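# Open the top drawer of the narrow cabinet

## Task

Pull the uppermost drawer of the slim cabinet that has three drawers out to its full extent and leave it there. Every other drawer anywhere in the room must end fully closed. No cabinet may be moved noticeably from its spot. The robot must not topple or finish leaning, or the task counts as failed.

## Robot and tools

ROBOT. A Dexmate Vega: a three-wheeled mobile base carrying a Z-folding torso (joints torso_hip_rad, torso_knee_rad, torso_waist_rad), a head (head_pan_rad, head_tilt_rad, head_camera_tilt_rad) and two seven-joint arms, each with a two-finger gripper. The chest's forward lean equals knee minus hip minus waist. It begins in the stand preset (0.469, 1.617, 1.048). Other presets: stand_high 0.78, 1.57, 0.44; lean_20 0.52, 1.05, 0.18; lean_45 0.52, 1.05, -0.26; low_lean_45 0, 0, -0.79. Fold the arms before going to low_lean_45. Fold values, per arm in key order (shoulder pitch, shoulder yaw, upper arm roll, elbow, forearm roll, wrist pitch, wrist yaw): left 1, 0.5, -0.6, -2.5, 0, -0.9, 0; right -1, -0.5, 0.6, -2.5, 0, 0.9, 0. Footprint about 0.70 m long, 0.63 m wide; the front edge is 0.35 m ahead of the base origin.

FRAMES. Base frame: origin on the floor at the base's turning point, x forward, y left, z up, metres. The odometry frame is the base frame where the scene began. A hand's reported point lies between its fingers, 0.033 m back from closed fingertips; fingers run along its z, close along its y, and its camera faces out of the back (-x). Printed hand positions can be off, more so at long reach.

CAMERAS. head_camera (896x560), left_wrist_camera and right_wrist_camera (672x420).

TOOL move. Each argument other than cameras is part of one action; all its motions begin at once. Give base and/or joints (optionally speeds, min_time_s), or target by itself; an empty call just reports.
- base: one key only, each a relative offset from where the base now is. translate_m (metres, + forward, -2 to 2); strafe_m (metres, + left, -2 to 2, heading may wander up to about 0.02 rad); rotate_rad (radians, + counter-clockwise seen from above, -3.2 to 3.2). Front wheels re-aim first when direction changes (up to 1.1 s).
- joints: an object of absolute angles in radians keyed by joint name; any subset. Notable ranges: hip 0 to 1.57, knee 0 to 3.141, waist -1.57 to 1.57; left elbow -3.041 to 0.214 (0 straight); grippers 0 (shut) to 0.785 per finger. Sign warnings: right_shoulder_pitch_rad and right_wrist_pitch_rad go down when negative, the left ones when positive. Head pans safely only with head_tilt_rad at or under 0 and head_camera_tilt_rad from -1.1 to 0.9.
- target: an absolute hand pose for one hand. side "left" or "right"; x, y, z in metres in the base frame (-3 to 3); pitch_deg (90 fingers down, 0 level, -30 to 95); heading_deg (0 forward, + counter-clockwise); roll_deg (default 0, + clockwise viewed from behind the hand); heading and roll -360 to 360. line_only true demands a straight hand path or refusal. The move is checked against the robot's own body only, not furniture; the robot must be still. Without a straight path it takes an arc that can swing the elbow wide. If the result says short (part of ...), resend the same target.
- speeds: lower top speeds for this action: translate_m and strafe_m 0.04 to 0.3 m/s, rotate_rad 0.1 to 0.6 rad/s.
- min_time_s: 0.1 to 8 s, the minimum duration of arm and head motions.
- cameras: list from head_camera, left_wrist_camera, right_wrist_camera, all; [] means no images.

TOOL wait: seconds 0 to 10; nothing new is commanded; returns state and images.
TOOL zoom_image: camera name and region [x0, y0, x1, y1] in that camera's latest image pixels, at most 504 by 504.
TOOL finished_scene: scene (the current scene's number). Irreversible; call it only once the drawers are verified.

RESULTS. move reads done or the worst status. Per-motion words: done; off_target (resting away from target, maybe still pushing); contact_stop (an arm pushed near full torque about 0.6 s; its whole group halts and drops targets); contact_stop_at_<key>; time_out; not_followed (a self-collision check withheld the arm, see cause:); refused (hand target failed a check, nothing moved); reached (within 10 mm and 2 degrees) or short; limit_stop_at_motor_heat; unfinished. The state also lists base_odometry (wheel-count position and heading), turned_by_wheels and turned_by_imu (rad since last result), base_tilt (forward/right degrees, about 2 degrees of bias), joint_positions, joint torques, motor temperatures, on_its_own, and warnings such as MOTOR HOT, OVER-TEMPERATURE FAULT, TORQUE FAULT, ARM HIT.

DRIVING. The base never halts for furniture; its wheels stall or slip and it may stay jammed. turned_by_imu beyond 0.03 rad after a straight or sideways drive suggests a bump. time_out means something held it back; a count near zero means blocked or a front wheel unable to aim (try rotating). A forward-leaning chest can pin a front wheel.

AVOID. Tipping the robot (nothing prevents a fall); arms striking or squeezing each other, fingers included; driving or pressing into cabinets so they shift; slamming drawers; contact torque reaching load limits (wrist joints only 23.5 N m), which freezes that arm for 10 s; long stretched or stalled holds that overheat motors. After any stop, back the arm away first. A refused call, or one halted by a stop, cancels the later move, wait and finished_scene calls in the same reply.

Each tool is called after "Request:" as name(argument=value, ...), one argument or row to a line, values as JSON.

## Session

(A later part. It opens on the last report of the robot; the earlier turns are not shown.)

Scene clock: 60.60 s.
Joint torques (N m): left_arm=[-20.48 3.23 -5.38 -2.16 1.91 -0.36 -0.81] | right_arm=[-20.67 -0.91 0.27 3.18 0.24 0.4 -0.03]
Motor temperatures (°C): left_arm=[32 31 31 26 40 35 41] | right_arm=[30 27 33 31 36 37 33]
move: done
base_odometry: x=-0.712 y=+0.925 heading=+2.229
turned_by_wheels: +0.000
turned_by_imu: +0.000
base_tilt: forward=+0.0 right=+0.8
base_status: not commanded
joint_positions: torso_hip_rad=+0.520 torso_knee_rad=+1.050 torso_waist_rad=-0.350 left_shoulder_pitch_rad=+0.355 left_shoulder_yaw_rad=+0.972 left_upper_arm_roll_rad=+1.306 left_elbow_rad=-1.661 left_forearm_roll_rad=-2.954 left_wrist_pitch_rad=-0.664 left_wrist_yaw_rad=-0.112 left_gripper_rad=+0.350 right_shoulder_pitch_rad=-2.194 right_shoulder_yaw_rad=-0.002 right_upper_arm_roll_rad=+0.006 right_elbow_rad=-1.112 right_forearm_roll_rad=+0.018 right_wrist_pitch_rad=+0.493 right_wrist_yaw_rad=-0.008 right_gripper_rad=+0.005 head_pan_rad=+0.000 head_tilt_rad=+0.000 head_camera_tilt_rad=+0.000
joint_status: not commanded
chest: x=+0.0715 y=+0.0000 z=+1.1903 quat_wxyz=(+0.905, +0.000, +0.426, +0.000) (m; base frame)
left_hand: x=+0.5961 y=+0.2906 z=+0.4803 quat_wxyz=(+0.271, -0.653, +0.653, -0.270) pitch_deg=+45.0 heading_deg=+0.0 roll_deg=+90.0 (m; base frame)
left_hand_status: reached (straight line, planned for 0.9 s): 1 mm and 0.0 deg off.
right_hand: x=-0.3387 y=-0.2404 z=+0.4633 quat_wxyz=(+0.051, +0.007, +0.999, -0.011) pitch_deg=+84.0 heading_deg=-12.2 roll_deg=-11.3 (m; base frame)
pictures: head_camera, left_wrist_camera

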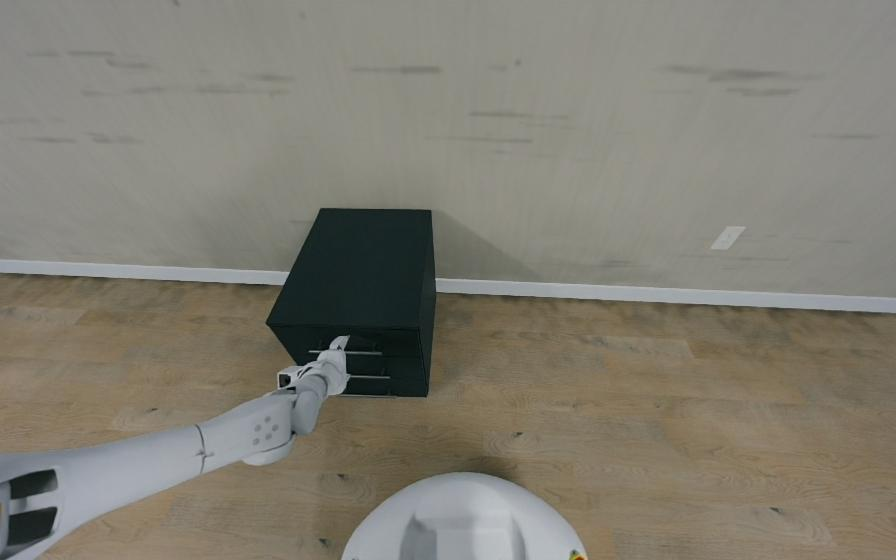

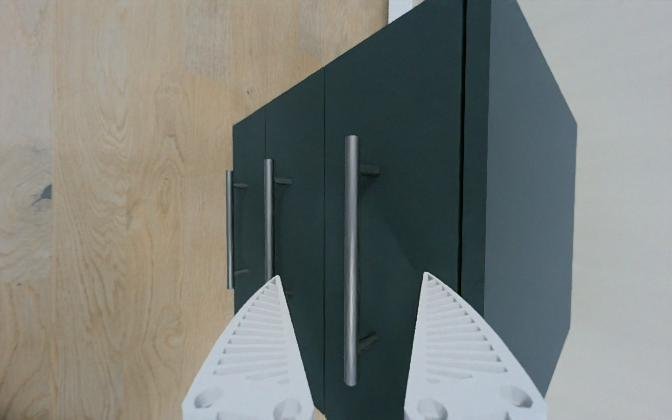

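Request:
move(
  joints={"left_gripper_rad": 0.15},
  cameras=[],
)

Request:
move(
  target={"side": "left", "x": 0.609, "y": 0.29, "z": 0.4676, "pitch_deg": 45, "heading_deg": 0, "roll_deg": -90, "line_only": true},
  cameras=["head_camera", "left_wrist_camera"],
)

Request:
zoom_image(
  camera="left_wrist_camera",
  region=[180, 120, 580, 420],
)

Request:
zoom_image(
  camera="head_camera",
  region=[290, 310, 400, 380],
)

Scene clock: 62.10 s.
Joint torques (N m): left_arm=[-20.82 3.99 -6.04 -2.96 1.76 0.24 -0.54] | right_arm=[-21.69 -1.25 0.27 2.48 0.05 0.31 -0.13]
Motor temperatures (°C): left_arm=[32 31 31 26 40 35 41] | right_arm=[30 27 33 31 36 37 33]
move: done
base_odometry: x=-0.712 y=+0.925 heading=+2.229
turned_by_wheels: +0.000
turned_by_imu: +0.000
base_tilt: forward=+0.0 right=+0.7
base_status: not commanded
joint_positions: torso_hip_rad=+0.520 torso_knee_rad=+1.050 torso_waist_rad=-0.350 left_shoulder_pitch_rad=+0.353 left_shoulder_yaw_rad=+0.969 left_upper_arm_roll_rad=+1.306 left_elbow_rad=-1.657 left_forearm_roll_rad=-2.953 left_wrist_pitch_rad=-0.663 left_wrist_yaw_rad=-0.111 left_gripper_rad=+0.150 right_shoulder_pitch_rad=-2.194 right_shoulder_yaw_rad=-0.002 right_upper_arm_roll_rad=+0.006 right_elbow_rad=-1.112 right_forearm_roll_rad=+0.018 right_wrist_pitch_rad=+0.493 right_wrist_yaw_rad=-0.008 right_gripper_rad=+0.005 head_pan_rad=+0.000 head_tilt_rad=+0.000 head_camera_tilt_rad=+0.000
joint_status: all done
chest: x=+0.0715 y=+0.0000 z=+1.1903 quat_wxyz=(+0.905, +0.000, +0.426, +0.000) (m; base frame)
left_hand: x=+0.5968 y=+0.2901 z=+0.4799 quat_wxyz=(+0.271, -0.653, +0.653, -0.270) pitch_deg=+45.0 heading_deg=+0.0 roll_deg=-90.0 (m; base frame)
right_hand: x=-0.3387 y=-0.2404 z=+0.4633 quat_wxyz=(+0.051, +0.007, +0.999, -0.011) pitch_deg=+84.0 heading_deg=-12.2 roll_deg=-11.3 (m; base frame)
pictures: none
No camera images: "cameras" was empty.

Scene clock: 63.80 s.
Joint torques (N m): left_arm=[-21.09 5.03 -6.45 -2.75 1.71 0.49 -0.69] | right_arm=[-19.44 -0.63 0.93 2.14 0.17 0.77 -0.15]
Motor temperatures (°C): left_arm=[32 31 31 26 40 35 41] | right_arm=[30 27 33 31 36 37 33]
move: done
base_odometry: x=-0.712 y=+0.925 heading=+2.229
turned_by_wheels: +0.000
turned_by_imu: +0.000
base_tilt: forward=+0.0 right=+0.7
base_status: not commanded
joint_positions: torso_hip_rad=+0.520 torso_knee_rad=+1.050 torso_waist_rad=-0.350 left_shoulder_pitch_rad=+0.334 left_shoulder_yaw_rad=+0.917 left_upper_arm_roll_rad=+1.312 left_elbow_rad=-1.559 left_forearm_roll_rad=-2.950 left_wrist_pitch_rad=-0.617 left_wrist_yaw_rad=-0.109 left_gripper_rad=+0.150 right_shoulder_pitch_rad=-2.194 right_shoulder_yaw_rad=-0.002 right_upper_arm_roll_rad=+0.006 right_elbow_rad=-1.112 right_forearm_roll_rad=+0.018 right_wrist_pitch_rad=+0.493 right_wrist_yaw_rad=-0.008 right_gripper_rad=+0.005 head_pan_rad=+0.000 head_tilt_rad=+0.000 head_camera_tilt_rad=+0.000
joint_status: not commanded
chest: x=+0.0715 y=+0.0000 z=+1.1903 quat_wxyz=(+0.905, +0.000, +0.426, +0.000) (m; base frame)
left_hand: x=+0.6084 y=+0.2901 z=+0.4680 quat_wxyz=(+0.271, -0.653, +0.653, -0.270) pitch_deg=+45.0 heading_deg=+0.0 roll_deg=-90.0 (m; base frame)
left_hand_status: reached (straight line, planned for 0.7 s): 1 mm and 0.0 deg off.
right_hand: x=-0.3387 y=-0.2404 z=+0.4633 quat_wxyz=(+0.051, +0.007, +0.999, -0.011) pitch_deg=+84.0 heading_deg=-12.2 roll_deg=-11.3 (m; base frame)
pictures: head_camera, left_wrist_camera

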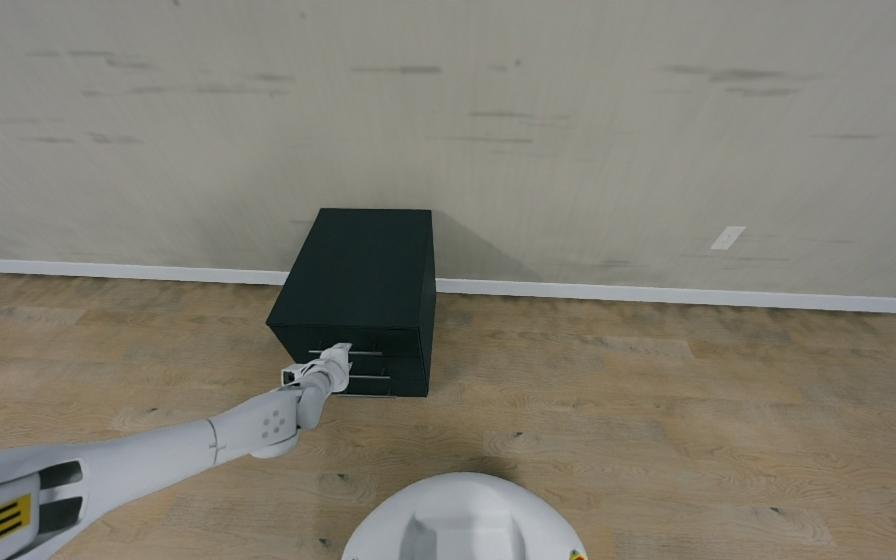

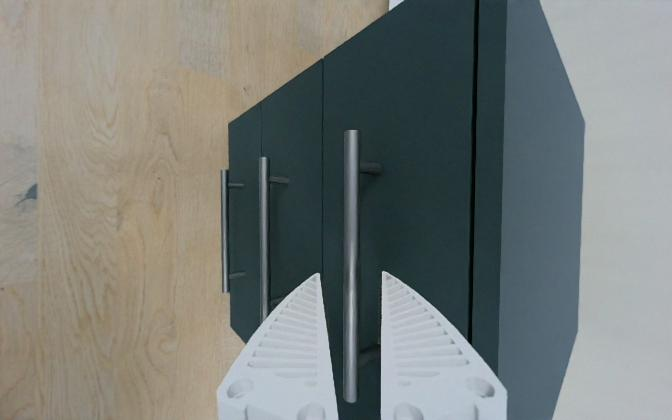

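Scaled by 1.260 from the camera's 672x420 image, which has a finer 960x600 frame.

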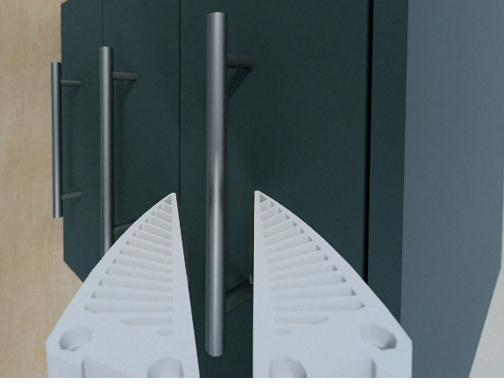

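Scaled by 4.582 from the camera's 896x560 image, which has a finer 960x600 frame.

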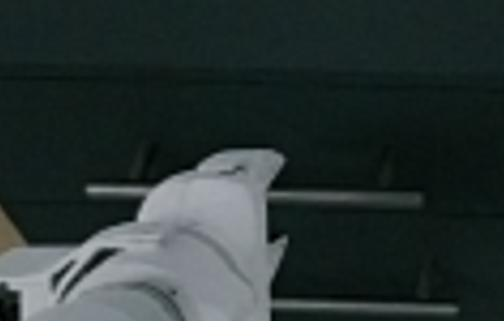

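Request:
move(
  joints={"left_gripper_rad": 0.09},
  cameras=[],
)

Request:
move(
  target={"side": "left", "x": 0.613, "y": 0.29, "z": 0.4636, "pitch_deg": 45, "heading_deg": 0, "roll_deg": -90, "line_only": true},
  cameras=["left_wrist_camera"],
)

Request:
move(
  joints={"left_gripper_rad": 0.0},
  cameras=["head_camera", "left_wrist_camera"],
)

Request:
zoom_image(
  camera="left_wrist_camera",
  region=[180, 120, 580, 420],
)

Scene clock: 64.93 s.
Joint torques (N m): left_arm=[-20.81 4.53 -6.84 -1.27 1.5 0.59 -0.51] | right_arm=[-20.77 -0.9 0.53 3.06 0.12 0.19 -0.1]
Motor temperatures (°C): left_arm=[32 31 31 26 40 35 41] | right_arm=[30 27 33 31 36 36 33]
move: done
base_odometry: x=-0.712 y=+0.925 heading=+2.229
turned_by_wheels: +0.000
turned_by_imu: +0.000
base_tilt: forward=+0.0 right=+0.7
base_status: not commanded
joint_positions: torso_hip_rad=+0.520 torso_knee_rad=+1.050 torso_waist_rad=-0.350 left_shoulder_pitch_rad=+0.333 left_shoulder_yaw_rad=+0.915 left_upper_arm_roll_rad=+1.312 left_elbow_rad=-1.555 left_forearm_roll_rad=-2.950 left_wrist_pitch_rad=-0.615 left_wrist_yaw_rad=-0.109 left_gripper_rad=+0.090 right_shoulder_pitch_rad=-2.194 right_shoulder_yaw_rad=-0.002 right_upper_arm_roll_rad=+0.006 right_elbow_rad=-1.112 right_forearm_roll_rad=+0.018 right_wrist_pitch_rad=+0.493 right_wrist_yaw_rad=-0.008 right_gripper_rad=+0.005 head_pan_rad=+0.000 head_tilt_rad=+0.000 head_camera_tilt_rad=+0.000
joint_status: all done
chest: x=+0.0715 y=+0.0000 z=+1.1903 quat_wxyz=(+0.905, +0.000, +0.426, +0.000) (m; base frame)
left_hand: x=+0.6088 y=+0.2901 z=+0.4675 quat_wxyz=(+0.271, -0.653, +0.653, -0.270) pitch_deg=+45.0 heading_deg=+0.0 roll_deg=-90.0 (m; base frame)
right_hand: x=-0.3387 y=-0.2404 z=+0.4633 quat_wxyz=(+0.051, +0.007, +0.999, -0.011) pitch_deg=+84.0 heading_deg=-12.2 roll_deg=-11.3 (m; base frame)
pictures: none
No camera images: "cameras" was empty.

Scene clock: 66.07 s.
Joint torques (N m): left_arm=[-20.37 3.09 -6.42 -1.35 1.75 0.55 -0.65] | right_arm=[-19.27 -1.13 0.49 2.76 0.18 1.16 0.08]
Motor temperatures (°C): left_arm=[32 31 31 26 40 35 41] | right_arm=[30 27 33 31 36 36 33]
move: done
base_odometry: x=-0.712 y=+0.925 heading=+2.229
turned_by_wheels: +0.000
turned_by_imu: +0.000
base_tilt: forward=+0.1 right=+0.7
base_status: not commanded
joint_positions: torso_hip_rad=+0.520 torso_knee_rad=+1.050 torso_waist_rad=-0.350 left_shoulder_pitch_rad=+0.327 left_shoulder_yaw_rad=+0.898 left_upper_arm_roll_rad=+1.314 left_elbow_rad=-1.523 left_forearm_roll_rad=-2.949 left_wrist_pitch_rad=-0.600 left_wrist_yaw_rad=-0.109 left_gripper_rad=+0.090 right_shoulder_pitch_rad=-2.194 right_shoulder_yaw_rad=-0.002 right_upper_arm_roll_rad=+0.006 right_elbow_rad=-1.112 right_forearm_roll_rad=+0.018 right_wrist_pitch_rad=+0.493 right_wrist_yaw_rad=-0.008 right_gripper_rad=+0.005 head_pan_rad=+0.000 head_tilt_rad=+0.000 head_camera_tilt_rad=+0.000
joint_status: not commanded
chest: x=+0.0715 y=+0.0000 z=+1.1903 quat_wxyz=(+0.905, +0.000, +0.426, +0.000) (m; base frame)
left_hand: x=+0.6124 y=+0.2901 z=+0.4639 quat_wxyz=(+0.271, -0.653, +0.653, -0.270) pitch_deg=+45.0 heading_deg=+0.0 roll_deg=-90.0 (m; base frame)
left_hand_status: reached (straight line, planned for 0.4 s): 1 mm and 0.0 deg off.
right_hand: x=-0.3387 y=-0.2404 z=+0.4633 quat_wxyz=(+0.051, +0.007, +0.999, -0.011) pitch_deg=+84.0 heading_deg=-12.2 roll_deg=-11.3 (m; base frame)
pictures: left_wrist_camera

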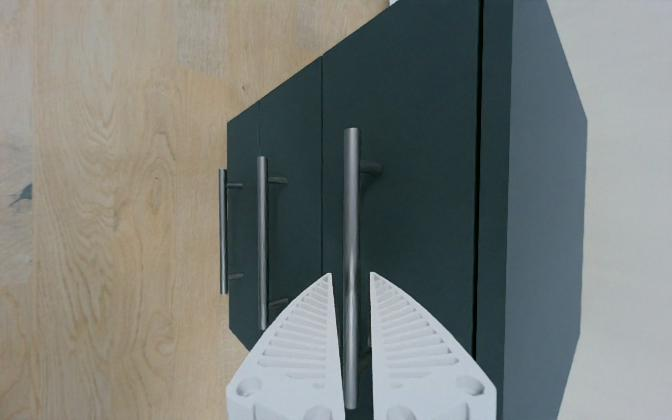

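Scene clock: 66.63 s.
Joint torques (N m): left_arm=[-24.26 2.26 -5.62 -2.2 1.73 0.83 -0.61] | right_arm=[-20.35 -1.94 0.19 1.28 0.2 0.58 -0.25]
Motor temperatures (°C): left_arm=[32 31 31 26 40 35 41] | right_arm=[30 27 33 31 36 36 33]
move: done
base_odometry: x=-0.712 y=+0.925 heading=+2.229
turned_by_wheels: +0.000
turned_by_imu: +0.000
base_tilt: forward=+0.0 right=+0.8
base_status: not commanded
joint_positions: torso_hip_rad=+0.520 torso_knee_rad=+1.050 torso_waist_rad=-0.350 left_shoulder_pitch_rad=+0.327 left_shoulder_yaw_rad=+0.897 left_upper_arm_roll_rad=+1.314 left_elbow_rad=-1.521 left_forearm_roll_rad=-2.949 left_wrist_pitch_rad=-0.599 left_wrist_yaw_rad=-0.109 left_gripper_rad=+0.000 right_shoulder_pitch_rad=-2.194 right_shoulder_yaw_rad=-0.002 right_upper_arm_roll_rad=+0.006 right_elbow_rad=-1.112 right_forearm_roll_rad=+0.018 right_wrist_pitch_rad=+0.493 right_wrist_yaw_rad=-0.008 right_gripper_rad=+0.005 head_pan_rad=+0.000 head_tilt_rad=+0.000 head_camera_tilt_rad=+0.000
joint_status: all done
chest: x=+0.0715 y=+0.0000 z=+1.1903 quat_wxyz=(+0.905, +0.000, +0.426, +0.000) (m; base frame)
left_hand: x=+0.6128 y=+0.2902 z=+0.4636 quat_wxyz=(+0.271, -0.653, +0.653, -0.270) pitch_deg=+45.0 heading_deg=+0.0 roll_deg=-90.0 (m; base frame)
right_hand: x=-0.3387 y=-0.2404 z=+0.4633 quat_wxyz=(+0.051, +0.007, +0.999, -0.011) pitch_deg=+84.0 heading_deg=-12.2 roll_deg=-11.3 (m; base frame)
pictures: head_camera, left_wrist_camera

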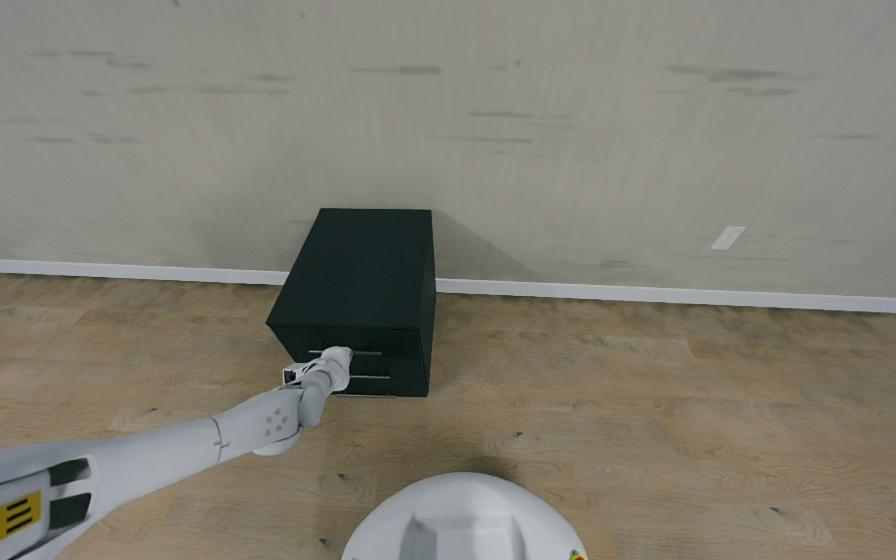

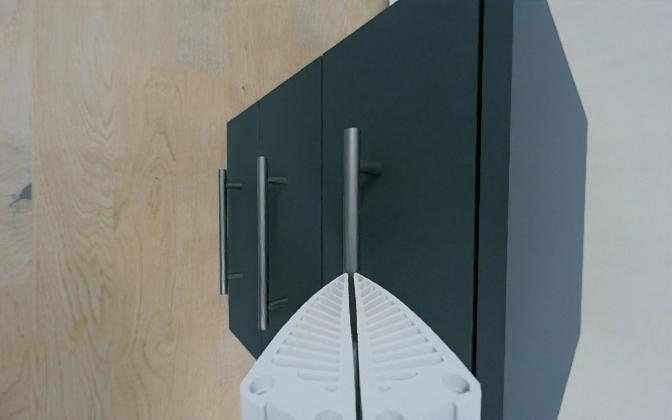

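Scaled by 1.260 from the camera's 672x420 image, which has a finer 960x600 frame.

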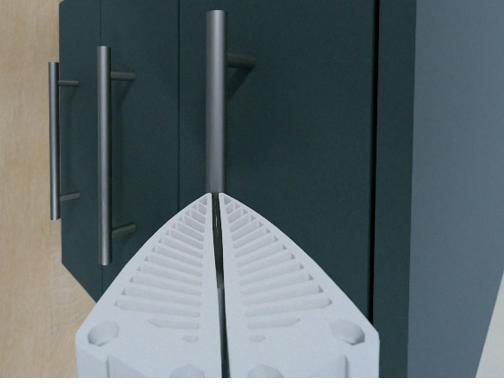

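Request:
move(
  joints={"left_gripper_rad": 0.16},
  cameras=[],
)

Request:
move(
  target={"side": "left", "x": 0.627, "y": 0.29, "z": 0.4495, "pitch_deg": 45, "heading_deg": 0, "roll_deg": -90, "line_only": true},
  cameras=["head_camera", "left_wrist_camera"],
)

Request:
zoom_image(
  camera="left_wrist_camera",
  region=[180, 120, 580, 420],
)

Request:
zoom_image(
  camera="head_camera",
  region=[290, 310, 400, 380],
)

Scene clock: 68.73 s.
Joint torques (N m): left_arm=[-21.53 3.36 -6.72 -2.36 1.68 0.72 -0.6] | right_arm=[-20.63 -0.29 0.96 2.84 0.09 0.4 0.09]
Motor temperatures (°C): left_arm=[32 31 31 26 40 35 41] | right_arm=[30 27 33 31 36 36 33]
move: done
base_odometry: x=-0.712 y=+0.925 heading=+2.229
turned_by_wheels: +0.000
turned_by_imu: +0.000
base_tilt: forward=+0.0 right=+0.7
base_status: not commanded
joint_positions: torso_hip_rad=+0.520 torso_knee_rad=+1.050 torso_waist_rad=-0.350 left_shoulder_pitch_rad=+0.326 left_shoulder_yaw_rad=+0.896 left_upper_arm_roll_rad=+1.314 left_elbow_rad=-1.520 left_forearm_roll_rad=-2.949 left_wrist_pitch_rad=-0.599 left_wrist_yaw_rad=-0.109 left_gripper_rad=+0.160 right_shoulder_pitch_rad=-2.194 right_shoulder_yaw_rad=-0.002 right_upper_arm_roll_rad=+0.006 right_elbow_rad=-1.112 right_forearm_roll_rad=+0.018 right_wrist_pitch_rad=+0.493 right_wrist_yaw_rad=-0.008 right_gripper_rad=+0.005 head_pan_rad=+0.000 head_tilt_rad=+0.000 head_camera_tilt_rad=+0.000
joint_status: all done
chest: x=+0.0715 y=+0.0000 z=+1.1903 quat_wxyz=(+0.905, +0.000, +0.426, +0.000) (m; base frame)
left_hand: x=+0.6129 y=+0.2901 z=+0.4635 quat_wxyz=(+0.271, -0.653, +0.653, -0.270) pitch_deg=+45.0 heading_deg=+0.0 roll_deg=-90.0 (m; base frame)
right_hand: x=-0.3387 y=-0.2404 z=+0.4633 quat_wxyz=(+0.051, +0.007, +0.999, -0.011) pitch_deg=+84.0 heading_deg=-12.2 roll_deg=-11.3 (m; base frame)
pictures: none
No camera images: "cameras" was empty.

Scene clock: 70.60 s.
Joint torques (N m): left_arm=[-21.65 3.14 -5.73 -1.45 1.66 0.23 -1.39] | right_arm=[-20.68 -1.06 0.46 3.6 0.14 0.07 -0.04]
Motor temperatures (°C): left_arm=[32 31 31 26 40 35 41] | right_arm=[30 27 33 31 36 36 33]
move: done
base_odometry: x=-0.712 y=+0.925 heading=+2.229
turned_by_wheels: +0.000
turned_by_imu: +0.000
base_tilt: forward=+0.0 right=+0.7
base_status: not commanded
joint_positions: torso_hip_rad=+0.520 torso_knee_rad=+1.050 torso_waist_rad=-0.350 left_shoulder_pitch_rad=+0.302 left_shoulder_yaw_rad=+0.830 left_upper_arm_roll_rad=+1.321 left_elbow_rad=-1.392 left_forearm_roll_rad=-2.946 left_wrist_pitch_rad=-0.538 left_wrist_yaw_rad=-0.110 left_gripper_rad=+0.160 right_shoulder_pitch_rad=-2.194 right_shoulder_yaw_rad=-0.002 right_upper_arm_roll_rad=+0.006 right_elbow_rad=-1.112 right_forearm_roll_rad=+0.018 right_wrist_pitch_rad=+0.493 right_wrist_yaw_rad=-0.008 right_gripper_rad=+0.005 head_pan_rad=+0.000 head_tilt_rad=+0.000 head_camera_tilt_rad=+0.000
joint_status: not commanded
chest: x=+0.0715 y=+0.0000 z=+1.1903 quat_wxyz=(+0.905, +0.000, +0.426, +0.000) (m; base frame)
left_hand: x=+0.6264 y=+0.2901 z=+0.4497 quat_wxyz=(+0.270, -0.653, +0.653, -0.270) pitch_deg=+45.0 heading_deg=+0.0 roll_deg=+90.0 (m; base frame)
left_hand_status: reached (straight line, planned for 0.7 s): 1 mm and 0.0 deg off.
right_hand: x=-0.3387 y=-0.2404 z=+0.4633 quat_wxyz=(+0.051, +0.007, +0.999, -0.011) pitch_deg=+84.0 heading_deg=-12.2 roll_deg=-11.3 (m; base frame)
pictures: head_camera, left_wrist_camera

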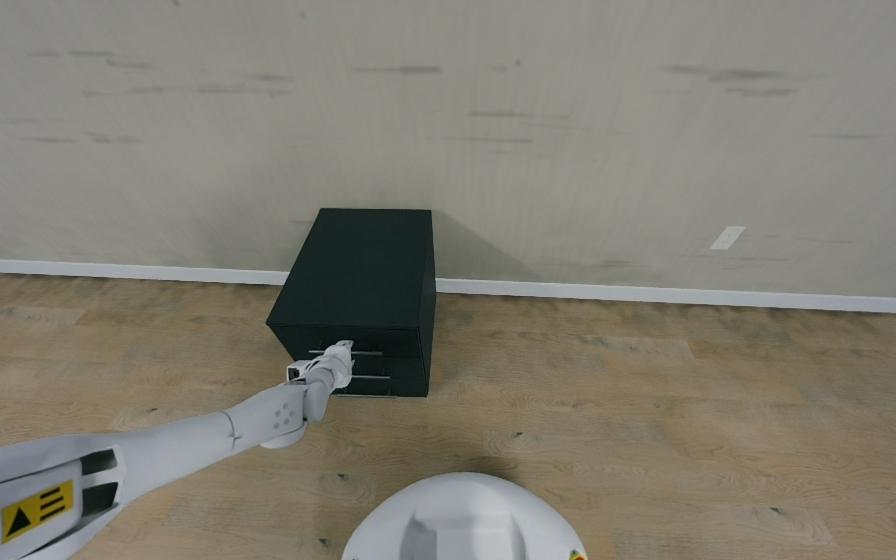

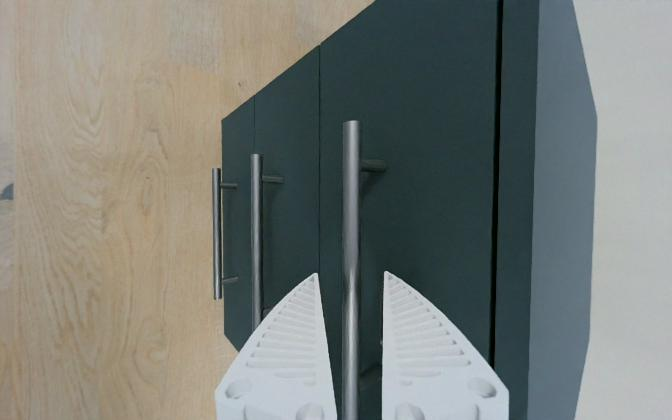

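Scaled by 1.260 from the camera's 672x420 image, which has a finer 960x600 frame.

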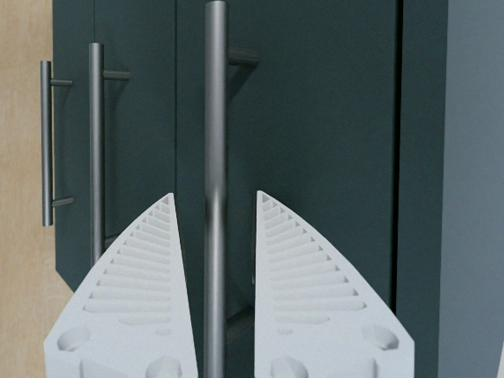

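Scaled by 4.582 from the camera's 896x560 image, which has a finer 960x600 frame.

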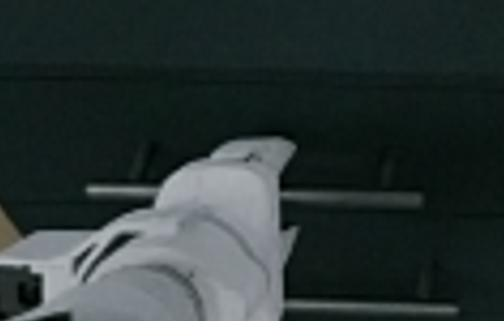

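Request:
move(
  target={"side": "left", "x": 0.634, "y": 0.29, "z": 0.442, "pitch_deg": 45, "heading_deg": 0, "roll_deg": -90, "line_only": true},
  cameras=[],
)

Request:
move(
  joints={"left_gripper_rad": 0.0},
  cameras=["head_camera", "left_wrist_camera"],
)

Request:
zoom_image(
  camera="left_wrist_camera",
  region=[180, 120, 580, 420],
)

Scene clock: 72.67 s.
Joint torques (N m): left_arm=[-29.63 1.36 -9.37 -2.48 2.45 0.16 -2.4] | right_arm=[-20.22 -0.43 0.39 3.31 0.1 -0.05 -0.15]
Motor temperatures (°C): left_arm=[32 31 31 26 40 35 41] | right_arm=[30 27 33 31 36 36 33]
move: done
base_odometry: x=-0.712 y=+0.925 heading=+2.229
turned_by_wheels: +0.000
turned_by_imu: +0.000
base_tilt: forward=+0.1 right=+0.7
base_status: not commanded
joint_positions: torso_hip_rad=+0.520 torso_knee_rad=+1.050 torso_waist_rad=-0.350 left_shoulder_pitch_rad=+0.290 left_shoulder_yaw_rad=+0.791 left_upper_arm_roll_rad=+1.325 left_elbow_rad=-1.317 left_forearm_roll_rad=-2.945 left_wrist_pitch_rad=-0.502 left_wrist_yaw_rad=-0.111 left_gripper_rad=+0.160 right_shoulder_pitch_rad=-2.194 right_shoulder_yaw_rad=-0.002 right_upper_arm_roll_rad=+0.006 right_elbow_rad=-1.112 right_forearm_roll_rad=+0.018 right_wrist_pitch_rad=+0.493 right_wrist_yaw_rad=-0.008 right_gripper_rad=+0.005 head_pan_rad=+0.000 head_tilt_rad=+0.000 head_camera_tilt_rad=+0.000
joint_status: not commanded
chest: x=+0.0715 y=+0.0000 z=+1.1903 quat_wxyz=(+0.905, +0.000, +0.426, +0.000) (m; base frame)
left_hand: x=+0.6330 y=+0.2902 z=+0.4418 quat_wxyz=(+0.270, -0.654, +0.653, -0.270) pitch_deg=+45.1 heading_deg=+0.0 roll_deg=-90.0 (m; base frame)
left_hand_status: reached (straight line, planned for 0.6 s): 1 mm and 0.1 deg off.
right_hand: x=-0.3387 y=-0.2404 z=+0.4633 quat_wxyz=(+0.051, +0.007, +0.999, -0.011) pitch_deg=+84.0 heading_deg=-12.2 roll_deg=-11.3 (m; base frame)
pictures: none
No camera images: "cameras" was empty.

Scene clock: 73.30 s.
Joint torques (N m): left_arm=[-21.6 3.66 -7.26 -2.38 1.68 0.14 -1.43] | right_arm=[-20.71 -0.24 0.5 2.37 -0.04 0.3 0.08]
Motor temperatures (°C): left_arm=[32 31 31 26 40 35 41] | right_arm=[30 27 33 31 36 36 33]
move: done
base_odometry: x=-0.712 y=+0.925 heading=+2.229
turned_by_wheels: +0.000
turned_by_imu: +0.000
base_tilt: forward=+0.0 right=+0.7
base_status: not commanded
joint_positions: torso_hip_rad=+0.520 torso_knee_rad=+1.050 torso_waist_rad=-0.350 left_shoulder_pitch_rad=+0.289 left_shoulder_yaw_rad=+0.789 left_upper_arm_roll_rad=+1.325 left_elbow_rad=-1.314 left_forearm_roll_rad=-2.945 left_wrist_pitch_rad=-0.501 left_wrist_yaw_rad=-0.112 left_gripper_rad=+0.000 right_shoulder_pitch_rad=-2.194 right_shoulder_yaw_rad=-0.002 right_upper_arm_roll_rad=+0.006 right_elbow_rad=-1.112 right_forearm_roll_rad=+0.018 right_wrist_pitch_rad=+0.493 right_wrist_yaw_rad=-0.008 right_gripper_rad=+0.005 head_pan_rad=+0.000 head_tilt_rad=+0.000 head_camera_tilt_rad=+0.000
joint_status: all done
chest: x=+0.0715 y=+0.0000 z=+1.1902 quat_wxyz=(+0.905, +0.000, +0.426, +0.000) (m; base frame)
left_hand: x=+0.6337 y=+0.2901 z=+0.4418 quat_wxyz=(+0.270, -0.653, +0.653, -0.270) pitch_deg=+45.0 heading_deg=+0.0 roll_deg=-90.0 (m; base frame)
right_hand: x=-0.3387 y=-0.2404 z=+0.4633 quat_wxyz=(+0.051, +0.007, +0.999, -0.011) pitch_deg=+84.0 heading_deg=-12.2 roll_deg=-11.4 (m; base frame)
pictures: head_camera, left_wrist_camera

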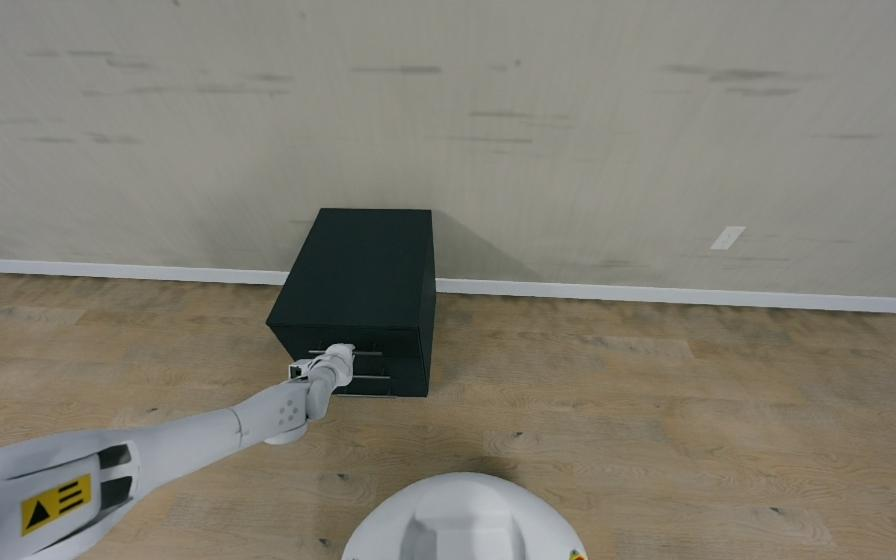

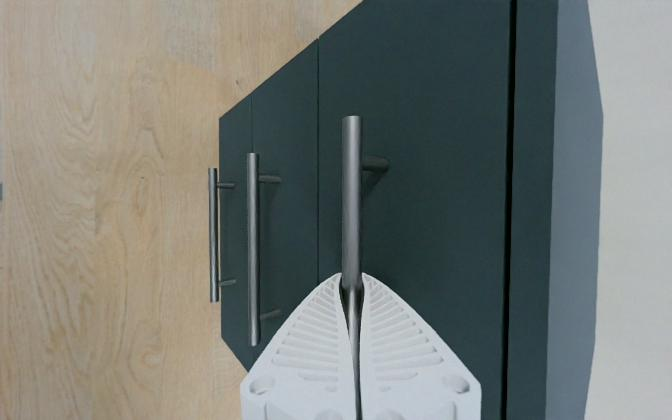

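Scaled by 1.260 from the camera's 672x420 image, which has a finer 960x600 frame.

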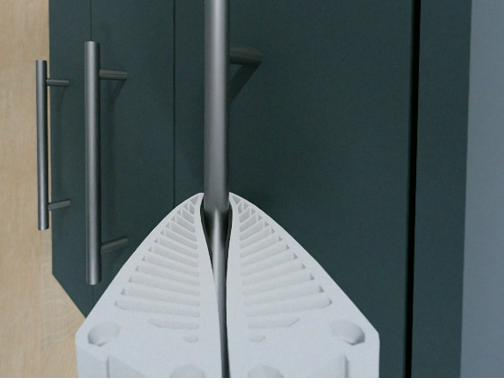

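Request:
move(
  base={"translate_m": -0.05},
  speeds={"translate_m": 0.05},
  cameras=["head_camera", "left_wrist_camera"],
)

Request:
zoom_image(
  camera="head_camera",
  region=[240, 290, 450, 420],
)

Scene clock: 75.17 s.
Joint torques (N m): left_arm=[-18.42 2.87 -7.32 -3.01 1.01 0.66 -0.59] | right_arm=[-20.62 -1.14 0.04 1.62 0.09 1.17 -0.25]
Motor temperatures (°C): left_arm=[32 31 31 26 40 35 41] | right_arm=[30 27 33 31 36 36 33]
move: done
base_odometry: x=-0.682 y=+0.886 heading=+2.229
turned_by_wheels: +0.001
turned_by_imu: +0.001
base_tilt: forward=+0.0 right=+0.7
base_status: done
joint_positions: torso_hip_rad=+0.520 torso_knee_rad=+1.050 torso_waist_rad=-0.350 left_shoulder_pitch_rad=+0.289 left_shoulder_yaw_rad=+0.789 left_upper_arm_roll_rad=+1.325 left_elbow_rad=-1.313 left_forearm_roll_rad=-2.945 left_wrist_pitch_rad=-0.501 left_wrist_yaw_rad=-0.112 left_gripper_rad=+0.000 right_shoulder_pitch_rad=-2.194 right_shoulder_yaw_rad=-0.002 right_upper_arm_roll_rad=+0.006 right_elbow_rad=-1.112 right_forearm_roll_rad=+0.018 right_wrist_pitch_rad=+0.493 right_wrist_yaw_rad=-0.008 right_gripper_rad=+0.005 head_pan_rad=+0.000 head_tilt_rad=+0.000 head_camera_tilt_rad=+0.000
joint_status: not commanded
chest: x=+0.0715 y=+0.0000 z=+1.1903 quat_wxyz=(+0.905, +0.000, +0.426, +0.000) (m; base frame)
left_hand: x=+0.6339 y=+0.2904 z=+0.4420 quat_wxyz=(+0.271, -0.653, +0.653, -0.270) pitch_deg=+45.0 heading_deg=+0.0 roll_deg=-90.0 (m; base frame)
right_hand: x=-0.3387 y=-0.2404 z=+0.4633 quat_wxyz=(+0.051, +0.007, +0.999, -0.011) pitch_deg=+84.0 heading_deg=-12.2 roll_deg=-11.3 (m; base frame)
pictures: head_camera, left_wrist_camera

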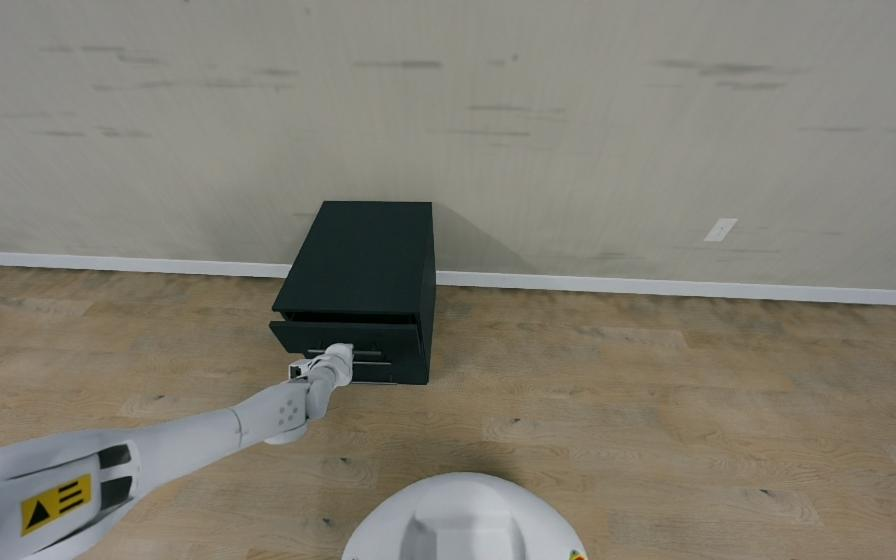

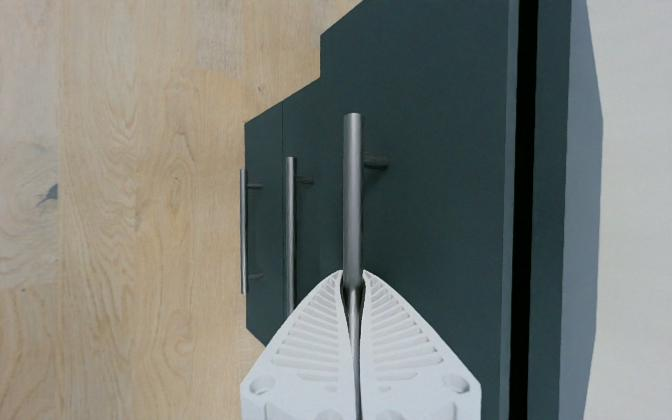

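Scaled by 2.400 from the camera's 896x560 image, which has a finer 960x600 frame.

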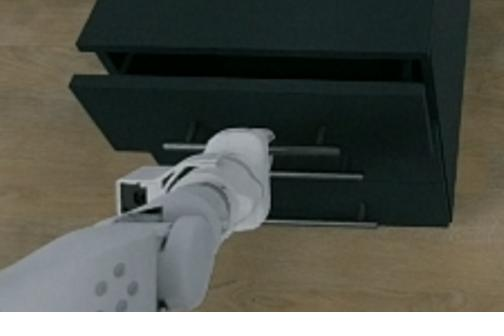

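Request:
move(
  base={"translate_m": -0.2},
  speeds={"translate_m": 0.07},
  cameras=["head_camera", "left_wrist_camera"],
)

Scene clock: 79.27 s.
Joint torques (N m): left_arm=[-16.84 -1.69 -7.53 -5.87 1.14 3.85 -0.66] | right_arm=[-20.31 -0.34 0.07 2.69 0.2 1.53 0.14]
Motor temperatures (°C): left_arm=[32 31 31 26 40 35 41] | right_arm=[30 27 33 31 36 36 33]
move: done
base_odometry: x=-0.559 y=+0.728 heading=+2.230
turned_by_wheels: +0.001
turned_by_imu: +0.001
base_tilt: forward=+0.1 right=+0.8
base_status: done
joint_positions: torso_hip_rad=+0.520 torso_knee_rad=+1.050 torso_waist_rad=-0.350 left_shoulder_pitch_rad=+0.289 left_shoulder_yaw_rad=+0.789 left_upper_arm_roll_rad=+1.325 left_elbow_rad=-1.312 left_forearm_roll_rad=-2.945 left_wrist_pitch_rad=-0.501 left_wrist_yaw_rad=-0.112 left_gripper_rad=+0.000 right_shoulder_pitch_rad=-2.194 right_shoulder_yaw_rad=-0.002 right_upper_arm_roll_rad=+0.006 right_elbow_rad=-1.112 right_forearm_roll_rad=+0.018 right_wrist_pitch_rad=+0.493 right_wrist_yaw_rad=-0.008 right_gripper_rad=+0.005 head_pan_rad=+0.000 head_tilt_rad=+0.000 head_camera_tilt_rad=+0.000
joint_status: not commanded
chest: x=+0.0715 y=+0.0000 z=+1.1903 quat_wxyz=(+0.905, +0.000, +0.426, +0.000) (m; base frame)
left_hand: x=+0.6339 y=+0.2910 z=+0.4419 quat_wxyz=(+0.271, -0.653, +0.653, -0.270) pitch_deg=+45.0 heading_deg=+0.1 roll_deg=-89.9 (m; base frame)
right_hand: x=-0.3387 y=-0.2404 z=+0.4633 quat_wxyz=(+0.051, +0.007, +0.999, -0.011) pitch_deg=+84.0 heading_deg=-12.2 roll_deg=-11.3 (m; base frame)
pictures: head_camera, left_wrist_camera

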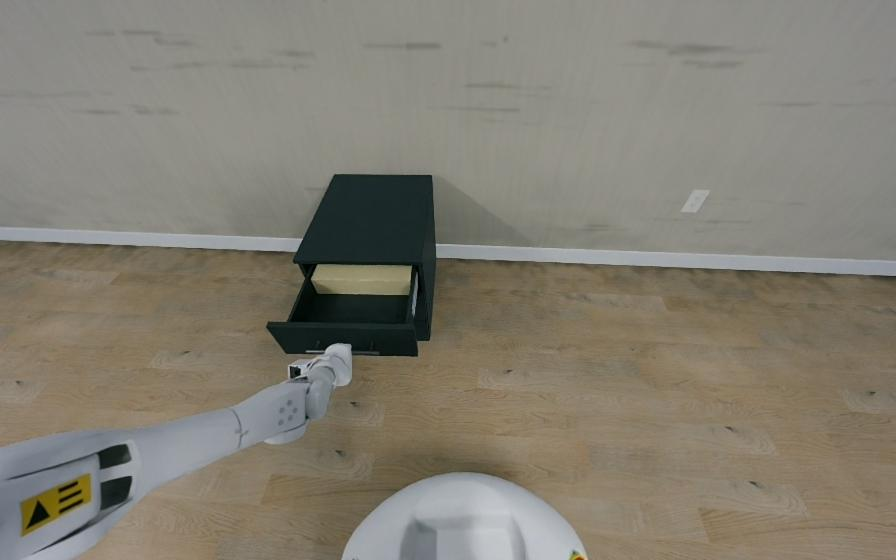

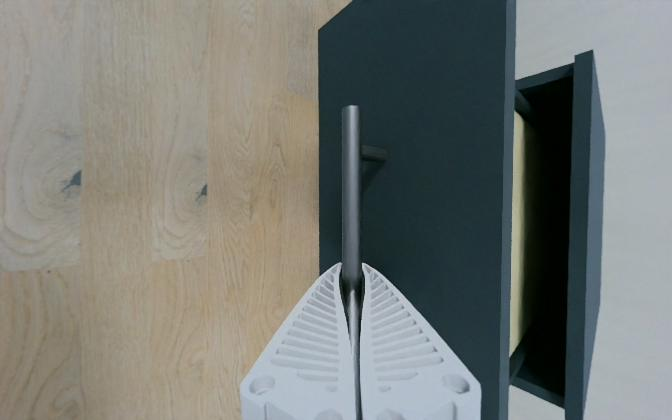

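Request:
move(
  base={"translate_m": -0.04},
  speeds={"translate_m": 0.05},
  cameras=["head_camera", "left_wrist_camera"],
)

Scene clock: 81.03 s.
Joint torques (N m): left_arm=[-17.39 -0.9 -7.1 -5.89 1.38 2.68 -0.74] | right_arm=[-22.11 -0.24 0.29 3 0.11 1 -0.09]
Motor temperatures (°C): left_arm=[32 31 31 26 40 35 41] | right_arm=[30 27 33 31 36 36 33]
move: done
base_odometry: x=-0.534 y=+0.696 heading=+2.231
turned_by_wheels: +0.001
turned_by_imu: +0.002
base_tilt: forward=+0.0 right=+0.8
base_status: done
joint_positions: torso_hip_rad=+0.520 torso_knee_rad=+1.050 torso_waist_rad=-0.350 left_shoulder_pitch_rad=+0.289 left_shoulder_yaw_rad=+0.789 left_upper_arm_roll_rad=+1.325 left_elbow_rad=-1.312 left_forearm_roll_rad=-2.945 left_wrist_pitch_rad=-0.501 left_wrist_yaw_rad=-0.112 left_gripper_rad=+0.000 right_shoulder_pitch_rad=-2.194 right_shoulder_yaw_rad=-0.002 right_upper_arm_roll_rad=+0.006 right_elbow_rad=-1.112 right_forearm_roll_rad=+0.018 right_wrist_pitch_rad=+0.493 right_wrist_yaw_rad=-0.008 right_gripper_rad=+0.005 head_pan_rad=+0.000 head_tilt_rad=+0.000 head_camera_tilt_rad=+0.000
joint_status: not commanded
chest: x=+0.0715 y=+0.0000 z=+1.1903 quat_wxyz=(+0.905, +0.000, +0.426, +0.000) (m; base frame)
left_hand: x=+0.6340 y=+0.2909 z=+0.4420 quat_wxyz=(+0.271, -0.653, +0.653, -0.270) pitch_deg=+45.0 heading_deg=+0.1 roll_deg=-89.9 (m; base frame)
right_hand: x=-0.3386 y=-0.2404 z=+0.4633 quat_wxyz=(+0.051, +0.007, +0.999, -0.011) pitch_deg=+84.0 heading_deg=-12.2 roll_deg=-11.3 (m; base frame)
pictures: head_camera, left_wrist_camera

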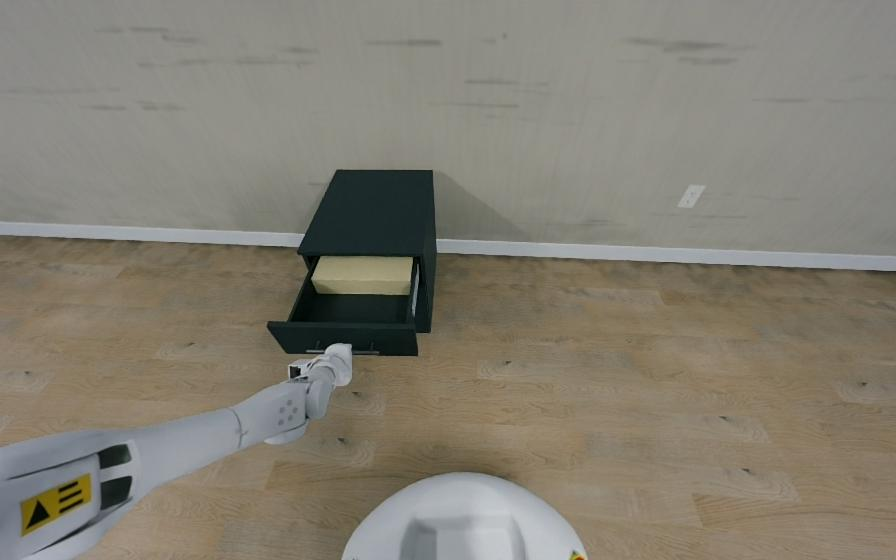

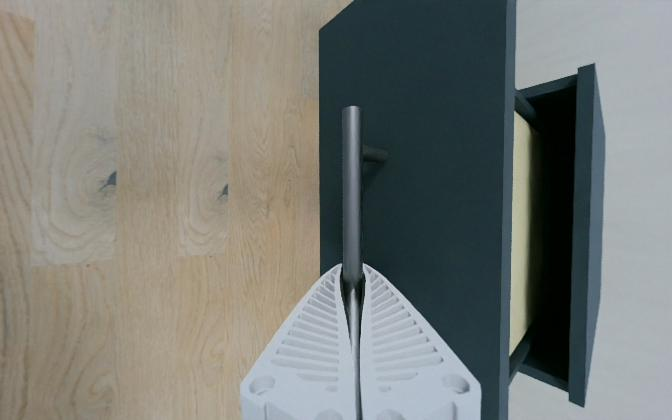

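Request:
move(
  base={"translate_m": -0.04},
  speeds={"translate_m": 0.04},
  cameras=["head_camera", "left_wrist_camera"],
)

Scene clock: 83.10 s.
Joint torques (N m): left_arm=[-15.85 -1.59 -6.09 -5.58 1.36 2.63 -0.5] | right_arm=[-20.76 -1.12 0.55 2.81 0.14 0.28 -0.07]
Motor temperatures (°C): left_arm=[32 31 31 26 40 35 41] | right_arm=[30 27 33 31 36 36 33]
move: done
base_odometry: x=-0.510 y=+0.665 heading=+2.232
turned_by_wheels: +0.001
turned_by_imu: +0.001
base_tilt: forward=+0.0 right=+0.8
base_status: done
joint_positions: torso_hip_rad=+0.520 torso_knee_rad=+1.050 torso_waist_rad=-0.350 left_shoulder_pitch_rad=+0.289 left_shoulder_yaw_rad=+0.789 left_upper_arm_roll_rad=+1.325 left_elbow_rad=-1.312 left_forearm_roll_rad=-2.945 left_wrist_pitch_rad=-0.501 left_wrist_yaw_rad=-0.112 left_gripper_rad=+0.000 right_shoulder_pitch_rad=-2.194 right_shoulder_yaw_rad=-0.002 right_upper_arm_roll_rad=+0.006 right_elbow_rad=-1.112 right_forearm_roll_rad=+0.018 right_wrist_pitch_rad=+0.493 right_wrist_yaw_rad=-0.008 right_gripper_rad=+0.005 head_pan_rad=+0.000 head_tilt_rad=+0.000 head_camera_tilt_rad=+0.000
joint_status: not commanded
chest: x=+0.0715 y=+0.0000 z=+1.1903 quat_wxyz=(+0.905, +0.000, +0.426, +0.000) (m; base frame)
left_hand: x=+0.6340 y=+0.2909 z=+0.4421 quat_wxyz=(+0.271, -0.653, +0.653, -0.270) pitch_deg=+45.0 heading_deg=+0.1 roll_deg=-89.9 (m; base frame)
right_hand: x=-0.3386 y=-0.2404 z=+0.4633 quat_wxyz=(+0.051, +0.007, +0.999, -0.011) pitch_deg=+84.0 heading_deg=-12.2 roll_deg=-11.3 (m; base frame)
pictures: head_camera, left_wrist_camera

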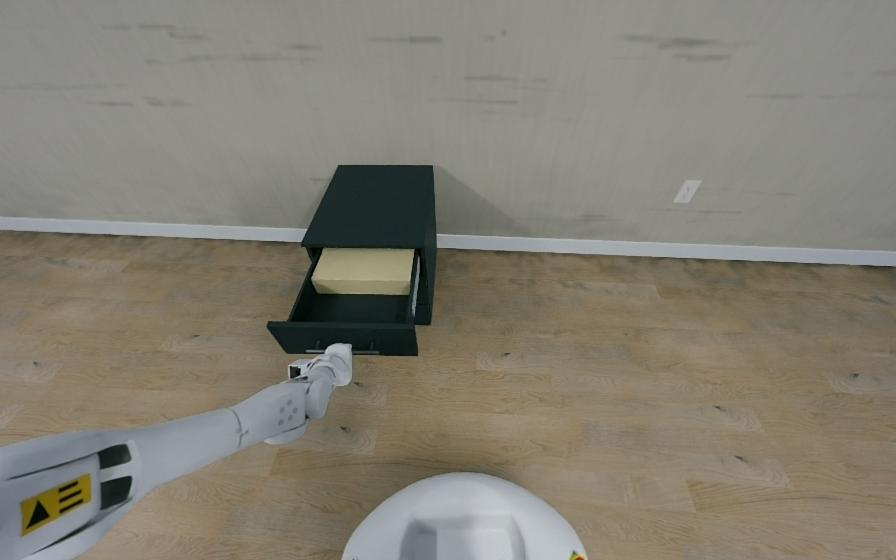

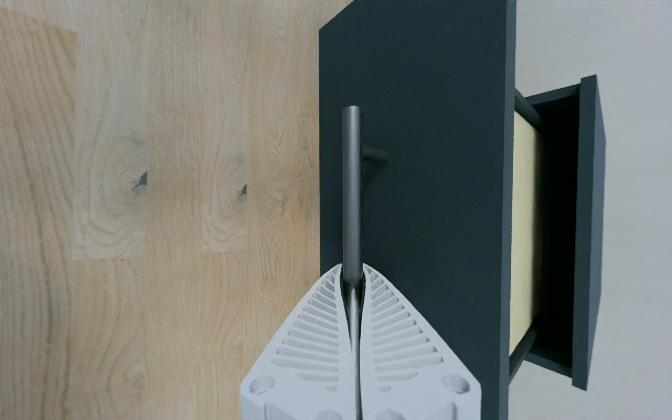

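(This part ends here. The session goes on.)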